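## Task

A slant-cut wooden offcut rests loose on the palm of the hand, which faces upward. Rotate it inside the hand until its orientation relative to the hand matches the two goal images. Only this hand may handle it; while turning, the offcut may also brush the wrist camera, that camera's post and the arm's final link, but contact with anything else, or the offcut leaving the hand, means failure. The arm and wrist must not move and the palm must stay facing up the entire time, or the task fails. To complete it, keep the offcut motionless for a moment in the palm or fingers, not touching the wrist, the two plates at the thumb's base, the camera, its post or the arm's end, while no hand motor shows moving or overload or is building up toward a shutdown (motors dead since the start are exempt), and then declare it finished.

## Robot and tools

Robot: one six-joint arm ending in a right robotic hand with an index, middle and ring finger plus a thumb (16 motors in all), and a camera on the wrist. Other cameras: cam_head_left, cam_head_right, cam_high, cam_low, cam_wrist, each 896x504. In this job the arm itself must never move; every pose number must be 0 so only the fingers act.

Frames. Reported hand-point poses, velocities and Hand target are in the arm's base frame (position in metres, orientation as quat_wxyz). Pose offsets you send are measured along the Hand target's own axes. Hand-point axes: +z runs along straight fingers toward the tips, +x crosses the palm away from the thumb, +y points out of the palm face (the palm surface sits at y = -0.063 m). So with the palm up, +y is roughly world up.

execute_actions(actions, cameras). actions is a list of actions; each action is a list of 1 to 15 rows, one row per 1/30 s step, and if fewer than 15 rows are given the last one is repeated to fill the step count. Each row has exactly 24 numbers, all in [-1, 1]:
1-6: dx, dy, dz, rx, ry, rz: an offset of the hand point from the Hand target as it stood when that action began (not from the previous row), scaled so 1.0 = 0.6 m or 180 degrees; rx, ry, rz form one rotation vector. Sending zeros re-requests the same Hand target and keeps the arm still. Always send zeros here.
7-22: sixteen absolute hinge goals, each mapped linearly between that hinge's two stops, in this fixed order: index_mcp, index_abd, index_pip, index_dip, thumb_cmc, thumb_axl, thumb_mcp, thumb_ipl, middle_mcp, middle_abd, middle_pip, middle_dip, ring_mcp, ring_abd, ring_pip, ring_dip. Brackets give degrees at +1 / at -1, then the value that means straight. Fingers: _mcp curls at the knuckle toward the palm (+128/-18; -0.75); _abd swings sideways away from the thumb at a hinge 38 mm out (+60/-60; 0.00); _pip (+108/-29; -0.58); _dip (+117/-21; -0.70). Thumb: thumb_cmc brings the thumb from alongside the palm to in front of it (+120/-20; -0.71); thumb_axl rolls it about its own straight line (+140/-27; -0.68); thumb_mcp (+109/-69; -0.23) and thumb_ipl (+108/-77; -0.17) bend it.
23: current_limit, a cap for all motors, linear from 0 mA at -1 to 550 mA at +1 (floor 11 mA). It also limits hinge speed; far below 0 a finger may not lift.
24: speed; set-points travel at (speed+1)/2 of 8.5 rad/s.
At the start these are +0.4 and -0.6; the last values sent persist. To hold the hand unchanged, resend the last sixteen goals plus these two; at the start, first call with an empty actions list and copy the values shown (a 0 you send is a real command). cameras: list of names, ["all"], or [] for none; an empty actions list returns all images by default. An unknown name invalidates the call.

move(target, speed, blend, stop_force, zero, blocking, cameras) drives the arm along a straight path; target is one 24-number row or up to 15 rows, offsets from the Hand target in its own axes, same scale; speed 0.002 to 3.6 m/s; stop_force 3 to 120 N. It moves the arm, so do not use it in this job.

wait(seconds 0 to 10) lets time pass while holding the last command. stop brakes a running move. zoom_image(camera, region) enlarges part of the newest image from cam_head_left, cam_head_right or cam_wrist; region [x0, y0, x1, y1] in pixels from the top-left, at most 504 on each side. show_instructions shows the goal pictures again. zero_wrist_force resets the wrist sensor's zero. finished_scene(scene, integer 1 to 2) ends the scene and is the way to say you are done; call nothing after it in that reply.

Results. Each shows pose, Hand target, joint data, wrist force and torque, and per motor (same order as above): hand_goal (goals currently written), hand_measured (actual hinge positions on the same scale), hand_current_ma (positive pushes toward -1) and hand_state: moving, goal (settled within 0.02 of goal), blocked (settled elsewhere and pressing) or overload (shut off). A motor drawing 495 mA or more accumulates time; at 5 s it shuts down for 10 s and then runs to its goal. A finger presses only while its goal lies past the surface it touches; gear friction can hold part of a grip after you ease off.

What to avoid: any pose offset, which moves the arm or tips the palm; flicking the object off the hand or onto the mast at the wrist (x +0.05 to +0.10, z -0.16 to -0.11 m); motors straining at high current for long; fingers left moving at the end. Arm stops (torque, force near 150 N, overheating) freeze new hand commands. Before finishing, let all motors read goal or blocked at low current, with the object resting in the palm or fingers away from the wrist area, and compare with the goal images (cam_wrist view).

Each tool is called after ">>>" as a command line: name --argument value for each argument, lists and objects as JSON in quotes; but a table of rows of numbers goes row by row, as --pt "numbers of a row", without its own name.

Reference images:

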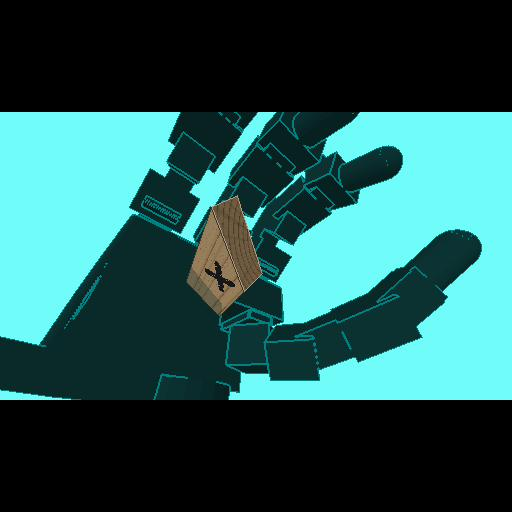

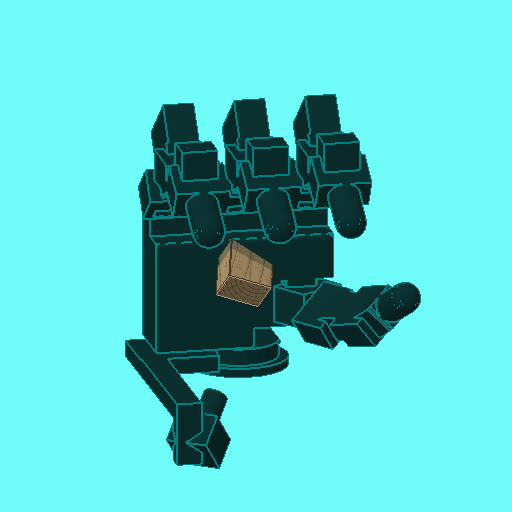

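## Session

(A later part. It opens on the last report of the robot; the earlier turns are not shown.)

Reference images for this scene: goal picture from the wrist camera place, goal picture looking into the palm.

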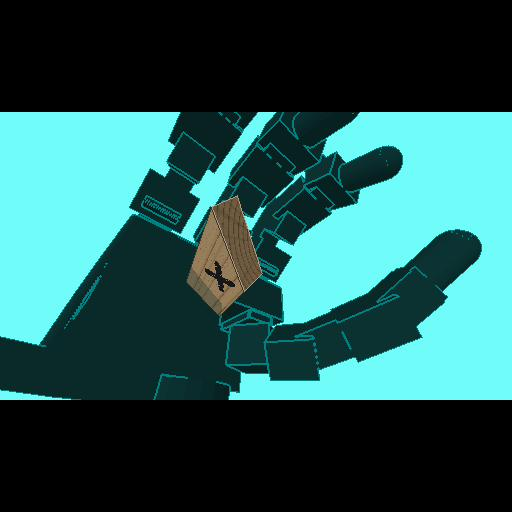

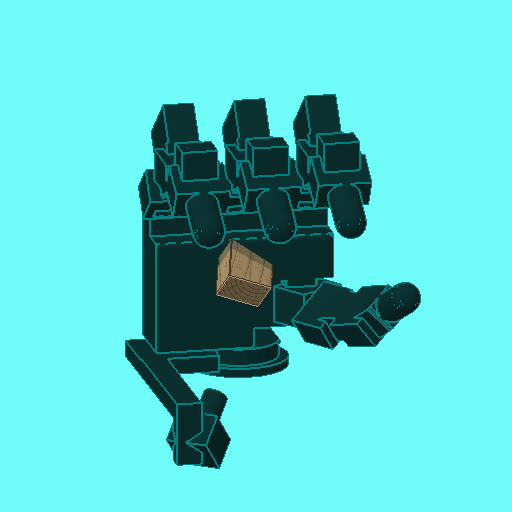

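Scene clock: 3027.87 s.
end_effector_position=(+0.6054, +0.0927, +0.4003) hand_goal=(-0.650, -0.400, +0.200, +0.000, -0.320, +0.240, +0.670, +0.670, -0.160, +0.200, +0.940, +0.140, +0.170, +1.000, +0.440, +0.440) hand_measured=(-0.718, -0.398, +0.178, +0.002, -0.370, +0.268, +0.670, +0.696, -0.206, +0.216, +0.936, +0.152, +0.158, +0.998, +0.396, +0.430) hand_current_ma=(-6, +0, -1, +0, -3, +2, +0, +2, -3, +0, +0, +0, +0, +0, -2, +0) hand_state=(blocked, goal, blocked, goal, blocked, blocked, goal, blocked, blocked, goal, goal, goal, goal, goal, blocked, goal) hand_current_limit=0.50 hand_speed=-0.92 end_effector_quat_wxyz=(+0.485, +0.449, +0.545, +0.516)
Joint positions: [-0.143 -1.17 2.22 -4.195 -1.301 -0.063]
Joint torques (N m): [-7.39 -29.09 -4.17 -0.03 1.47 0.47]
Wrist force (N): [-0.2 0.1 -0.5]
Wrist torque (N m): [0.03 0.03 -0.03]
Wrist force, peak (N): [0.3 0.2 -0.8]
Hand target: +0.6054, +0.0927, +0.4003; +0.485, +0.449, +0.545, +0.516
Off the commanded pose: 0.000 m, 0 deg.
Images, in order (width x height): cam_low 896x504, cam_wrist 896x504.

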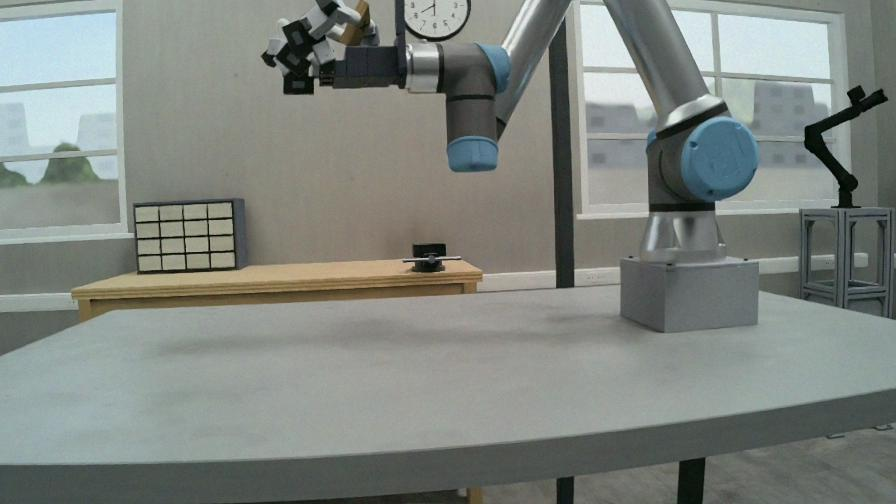

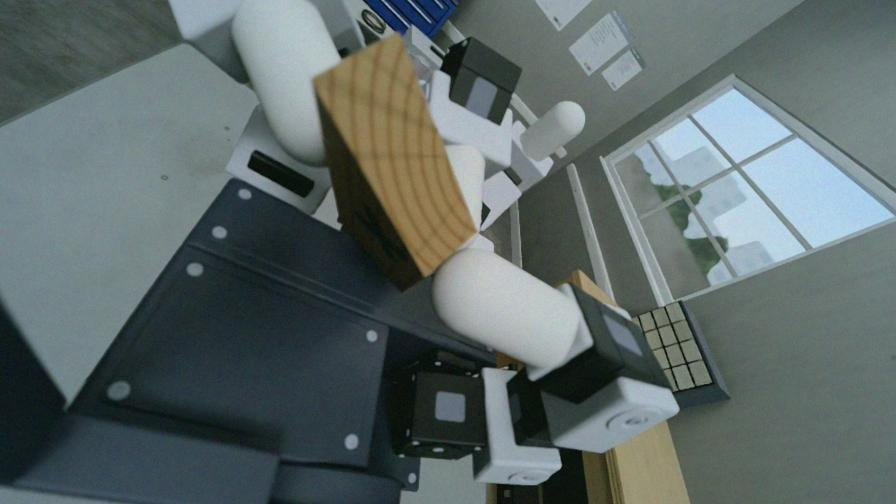

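>>> execute_actions --actions '[[[0,0,0,0,0,0,-0.65,-0.4,0.2,0.0,-0.32,0.24,0.67,0.67,-0.12,0.2,0.94,0.14,0.17,1.0,0.44,0.44,0.5,-0.92]],[[0,0,0,0,0,0,-0.65,-0.4,0.2,0.0,-0.32,0.24,0.67,0.67,-0.08,0.2,0.94,0.14,0.17,1.0,0.44,0.44,0.5,-0.92]]]' --cameras '["cam_wrist"]'

>>> zoom_image --camera "cam_wrist" --region '[250, 20, 500, 380]'

Scene clock: 3036.50 s.
end_effector_position=(+0.6054, +0.0927, +0.4003) hand_goal=(-0.650, -0.400, +0.200, +0.000, -0.320, +0.240, +0.670, +0.670, -0.080, +0.200, +0.940, +0.140, +0.170, +1.000, +0.440, +0.440) hand_measured=(-0.718, -0.398, +0.178, +0.002, -0.370, +0.268, +0.670, +0.696, -0.122, +0.216, +0.936, +0.152, +0.158, +0.998, +0.396, +0.430) hand_current_ma=(-6, +0, -1, +0, -3, +2, +0, +2, -3, +0, +0, +0, +0, +0, -2, +0) hand_state=(blocked, goal, blocked, goal, blocked, blocked, goal, blocked, blocked, goal, goal, goal, goal, goal, blocked, goal) hand_current_limit=0.50 hand_speed=-0.92 end_effector_quat_wxyz=(+0.485, +0.449, +0.545, +0.516)
Joint positions: [-0.143 -1.17 2.22 -4.195 -1.301 -0.063]
Joint torques (N m): [-7.76 -28.31 -4.65 -0.24 1.8 0.56]
Wrist force (N): [-0.1 0.2 -0.4]
Wrist torque (N m): [0.04 0.02 -0.02]
Wrist force, peak (N): [-0.1 0.5 -0.9]
Hand target: +0.6054, +0.0927, +0.4003; +0.485, +0.449, +0.545, +0.516
Off the commanded pose: 0.000 m, 0 deg.
Images, in order (width x height): cam_wrist 896x504.

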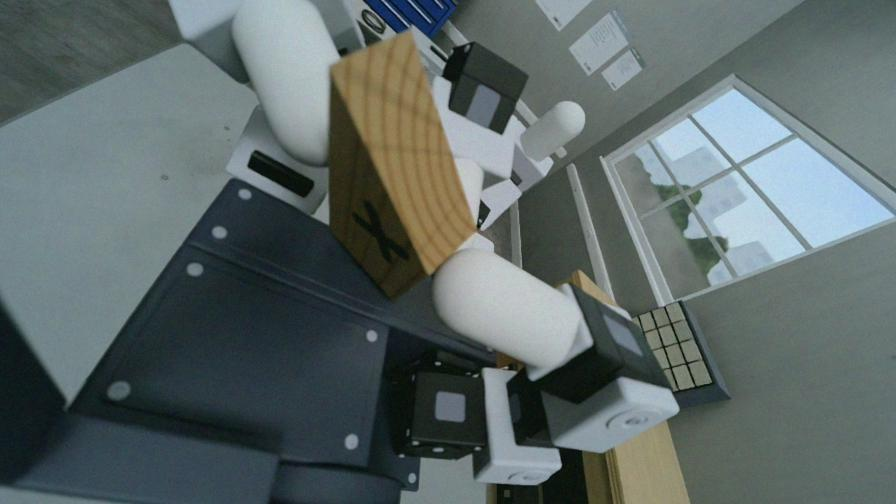

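Scaled by 1.400 from the camera's 896x504 image, which has a finer 1280x720 frame.

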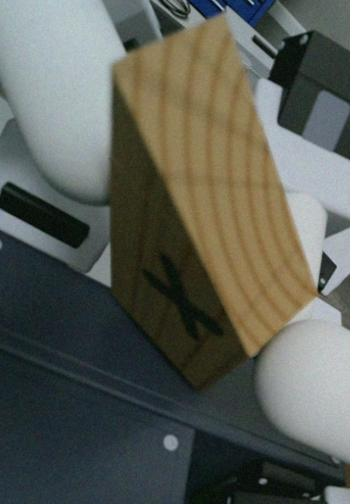

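>>> execute_actions --actions '[[[0,0,0,0,0,0,-0.65,-0.4,0.2,0.0,-0.32,0.24,0.67,0.67,-0.04,0.2,0.94,0.14,0.17,1.0,0.44,0.44,0.5,-0.92]],[[0,0,0,0,0,0,-0.65,-0.4,0.2,0.0,-0.32,0.24,0.67,0.67,0.0,0.2,0.94,0.14,0.17,1.0,0.44,0.44,0.5,-0.92]]]' --cameras '["cam_wrist"]'

>>> zoom_image --camera "cam_wrist" --region '[250, 20, 500, 380]'

Scene clock: 3044.83 s.
end_effector_position=(+0.6054, +0.0927, +0.4003) hand_goal=(-0.650, -0.400, +0.200, +0.000, -0.320, +0.240, +0.670, +0.670, +0.000, +0.200, +0.940, +0.140, +0.170, +1.000, +0.440, +0.440) hand_measured=(-0.718, -0.398, +0.178, +0.002, -0.370, +0.268, +0.670, +0.696, -0.038, +0.216, +0.936, +0.152, +0.158, +0.998, +0.396, +0.430) hand_current_ma=(-6, +0, -1, +0, -3, +2, +0, +2, -2, +0, +0, +0, +0, +0, -2, +0) hand_state=(blocked, goal, blocked, goal, blocked, blocked, goal, blocked, blocked, goal, goal, goal, goal, goal, blocked, goal) hand_current_limit=0.50 hand_speed=-0.92 end_effector_quat_wxyz=(+0.485, +0.449, +0.545, +0.516)
Joint positions: [-0.143 -1.17 2.22 -4.195 -1.301 -0.063]
Joint torques (N m): [-7.73 -28.58 -4.56 -0.2 1.74 0.62]
Wrist force (N): [0.2 0.0 0.0]
Wrist torque (N m): [-0.04 -0.02 0.00]
Wrist force, peak (N): [0.0 0.3 -0.7]
Hand target: +0.6054, +0.0927, +0.4003; +0.485, +0.449, +0.545, +0.516
Off the commanded pose: 0.000 m, 0 deg.
Images, in order (width x height): cam_wrist 896x504.

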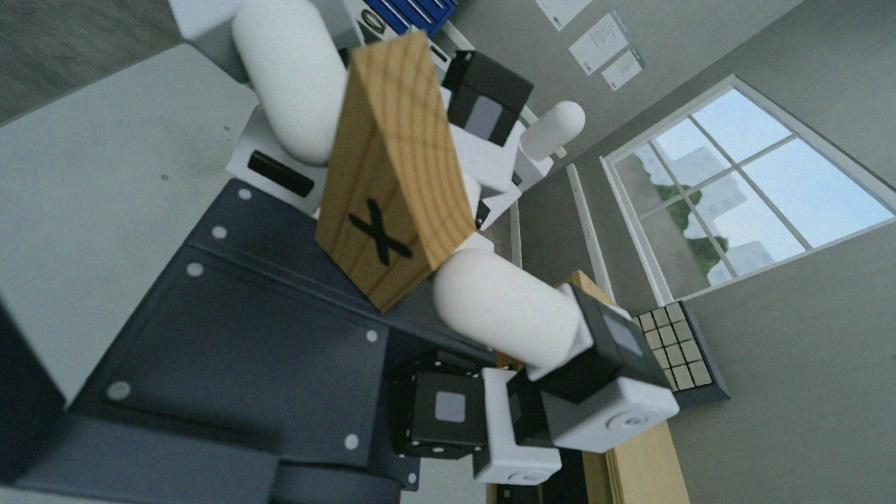

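Scaled by 1.400 from the camera's 896x504 image, which has a finer 1280x720 frame.

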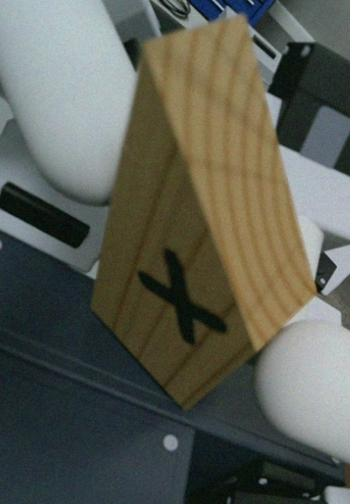

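>>> execute_actions --actions '[[[0,0,0,0,0,0,-0.65,-0.4,0.2,0.0,-0.32,0.24,0.67,0.67,0.04,0.2,0.94,0.14,0.17,1.0,0.44,0.44,0.5,-0.92]],[[0,0,0,0,0,0,-0.65,-0.4,0.2,0.0,-0.32,0.24,0.67,0.67,0.07,0.2,0.94,0.14,0.17,1.0,0.44,0.44,0.5,-0.92]]]' --cameras '["cam_wrist","cam_low","cam_high"]'

>>> zoom_image --camera "cam_wrist" --region '[250, 20, 500, 380]'

>>> zoom_image --camera "cam_low" --region '[270, 0, 430, 100]'

>>> zoom_image --camera "cam_high" --region '[545, 120, 665, 240]'

Scene clock: 3091.37 s.
end_effector_position=(+0.6054, +0.0927, +0.4003) hand_goal=(-0.650, -0.400, +0.200, +0.000, -0.320, +0.240, +0.670, +0.670, +0.070, +0.200, +0.940, +0.140, +0.170, +1.000, +0.440, +0.440) hand_measured=(-0.718, -0.398, +0.178, +0.002, -0.370, +0.268, +0.670, +0.696, +0.036, +0.216, +0.936, +0.152, +0.158, +0.998, +0.396, +0.430) hand_current_ma=(-6, +0, -1, +0, -3, +2, +0, +2, -2, +0, +0, +0, +0, +0, -2, +0) hand_state=(blocked, goal, blocked, goal, blocked, blocked, goal, blocked, blocked, goal, goal, goal, goal, goal, blocked, goal) hand_current_limit=0.50 hand_speed=-0.92 end_effector_quat_wxyz=(+0.485, +0.449, +0.545, +0.516)
Joint positions: [-0.143 -1.17 2.22 -4.195 -1.301 -0.063]
Joint torques (N m): [-7.94 -29.11 -4.89 -0.24 2.02 0.68]
Wrist force (N): [-0.2 0.3 -0.2]
Wrist torque (N m): [0.03 0.03 -0.03]
Wrist force, peak (N): [0.0 0.4 -0.7]
Hand target: +0.6054, +0.0927, +0.4003; +0.485, +0.449, +0.545, +0.516
Off the commanded pose: 0.000 m, 0 deg.
Images, in order (width x height): cam_high 896x504, cam_low 896x504, cam_wrist 896x504.

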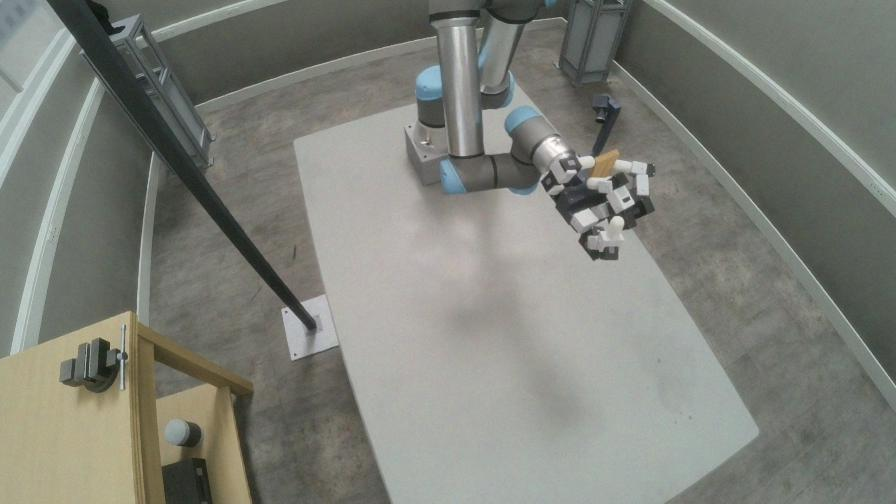

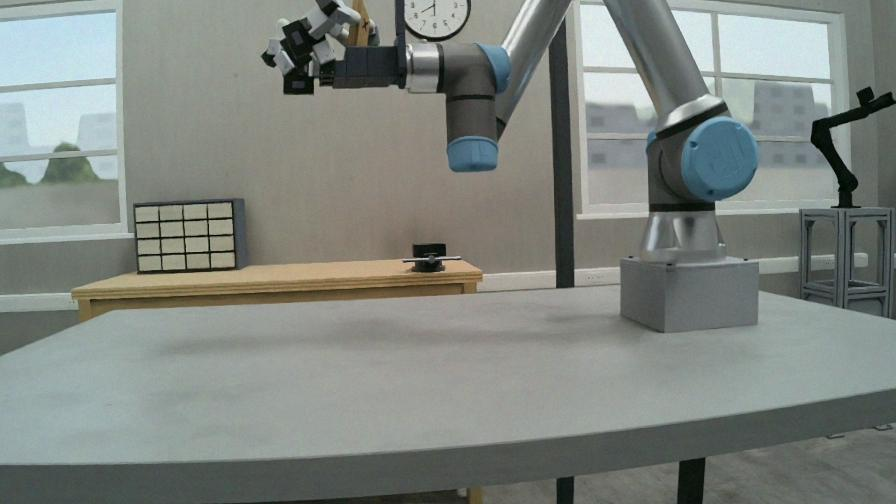

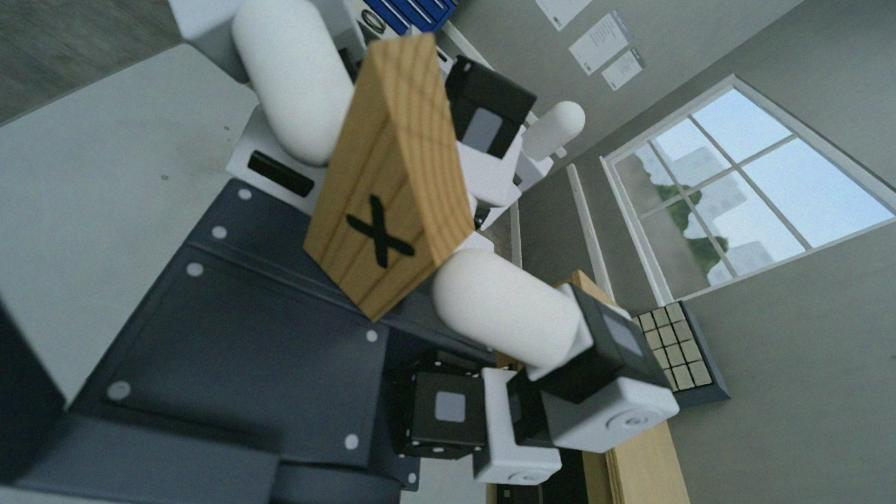

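Scaled by 1.400 from the camera's 896x504 image, which has a finer 1280x720 frame.

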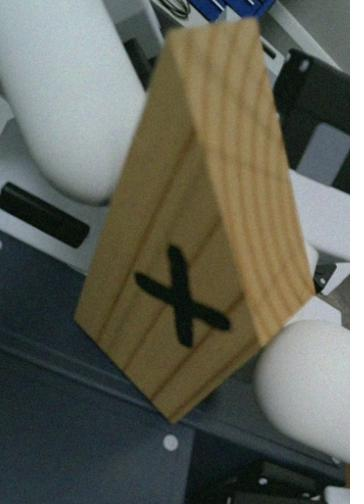

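Scaled by 3.150 from the camera's 896x504 image, which has a finer 1280x720 frame.

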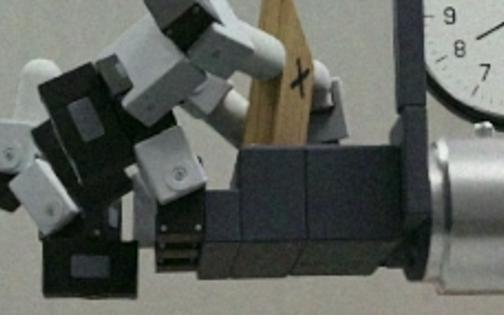

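Scaled by 4.200 from the camera's 896x504 image, which has a finer 1280x720 frame.

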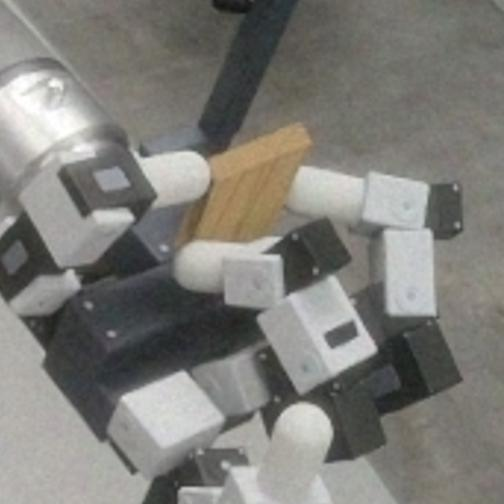

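>>> execute_actions --actions '[[[0,0,0,0,0,0,-0.65,-0.4,0.2,0.0,-0.32,0.24,0.67,0.64,0.07,0.2,0.94,0.14,0.17,1.0,0.46,0.44,0.5,-0.92]]]' --cameras '["cam_wrist"]'

>>> zoom_image --camera "cam_wrist" --region '[250, 20, 500, 380]'

Scene clock: 3133.57 s.
end_effector_position=(+0.6054, +0.0927, +0.4003) hand_goal=(-0.650, -0.400, +0.200, +0.000, -0.320, +0.240, +0.670, +0.640, +0.070, +0.200, +0.940, +0.140, +0.170, +1.000, +0.460, +0.440) hand_measured=(-0.718, -0.398, +0.178, +0.002, -0.370, +0.268, +0.670, +0.672, +0.036, +0.216, +0.936, +0.152, +0.152, +0.998, +0.396, +0.430) hand_current_ma=(-6, +0, -1, +0, -3, +2, +0, +2, -2, +0, +0, +0, +0, +0, -5, +0) hand_state=(blocked, goal, blocked, goal, blocked, blocked, goal, blocked, blocked, goal, goal, goal, goal, goal, blocked, goal) hand_current_limit=0.50 hand_speed=-0.92 end_effector_quat_wxyz=(+0.485, +0.449, +0.545, +0.516)
Joint positions: [-0.143 -1.17 2.22 -4.195 -1.301 -0.063]
Joint torques (N m): [-7.55 -29.66 -4.59 -0.23 2.04 0.66]
Wrist force (N): [-0.2 0.2 -0.2]
Wrist torque (N m): [0.01 0.03 -0.03]
Wrist force, peak (N): [0.3 0.2 -0.7]
Hand target: +0.6054, +0.0927, +0.4003; +0.485, +0.449, +0.545, +0.516
Off the commanded pose: 0.000 m, 0 deg.
Images, in order (width x height): cam_wrist 896x504.

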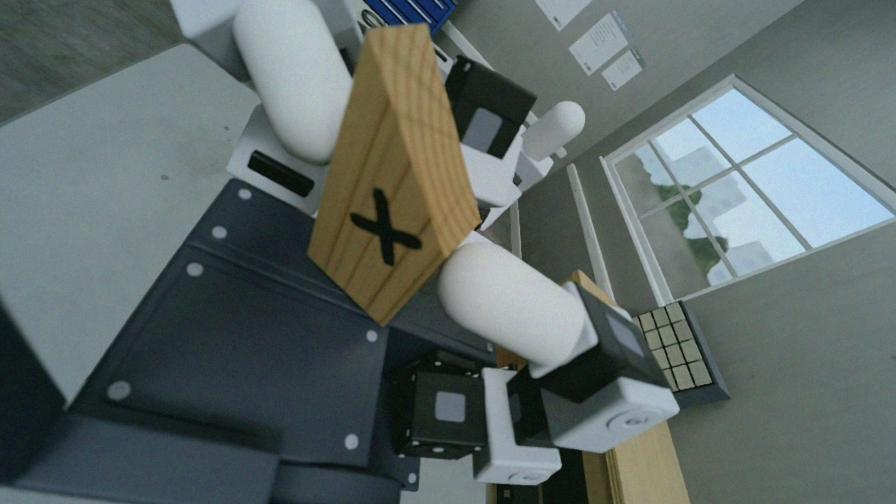

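Scaled by 1.400 from the camera's 896x504 image, which has a finer 1280x720 frame.

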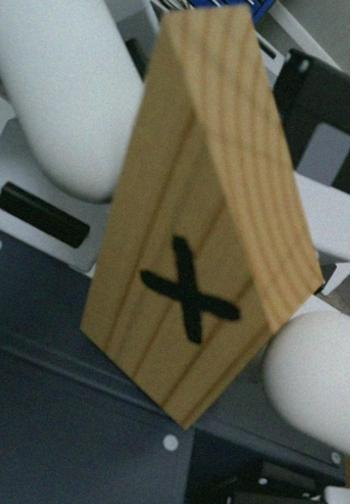

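>>> wait --seconds 0.5 --cameras '["cam_wrist"]'

Scene clock: 3146.43 s.
end_effector_position=(+0.6054, +0.0927, +0.4003) hand_goal=(-0.650, -0.400, +0.200, +0.000, -0.320, +0.240, +0.670, +0.640, +0.070, +0.200, +0.940, +0.140, +0.170, +1.000, +0.460, +0.440) hand_measured=(-0.718, -0.398, +0.178, +0.002, -0.370, +0.268, +0.670, +0.672, +0.036, +0.216, +0.936, +0.152, +0.152, +0.998, +0.396, +0.430) hand_current_ma=(-6, +0, -1, +0, -3, +2, +0, +2, -2, +0, +0, +0, +0, +0, -5, +0) hand_state=(blocked, goal, blocked, goal, blocked, blocked, goal, blocked, blocked, goal, goal, goal, goal, goal, blocked, goal) hand_current_limit=0.50 hand_speed=-0.92 end_effector_quat_wxyz=(+0.485, +0.449, +0.545, +0.516)
Joint positions: [-0.143 -1.17 2.22 -4.195 -1.301 -0.063]
Joint torques (N m): [-7.4 -28.84 -4.45 -0.11 2.24 0.62]
Wrist force (N): [-0.1 0.2 -0.1]
Wrist torque (N m): [0.00 0.01 -0.03]
Wrist force, peak (N): [0.0 0.3 -0.9]
Hand target: +0.6054, +0.0927, +0.4003; +0.485, +0.449, +0.545, +0.516
Off the commanded pose: 0.000 m, 0 deg.
wait: 0.50 s; at rest from the start
Images, in order (width x height): cam_wrist 896x504.

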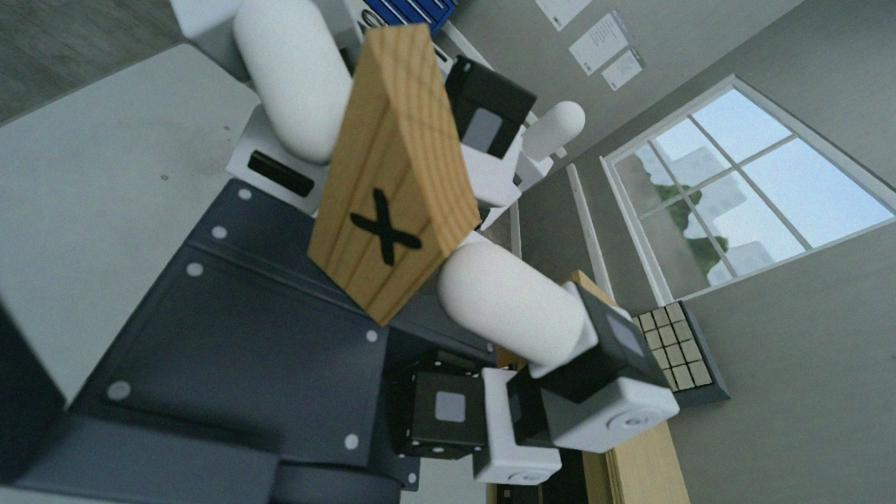

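The offcut matches the goal orientation and is at rest in the fingers, so the task is done.

>>> finished_scene --scene 2

The scene is finished: the task was done.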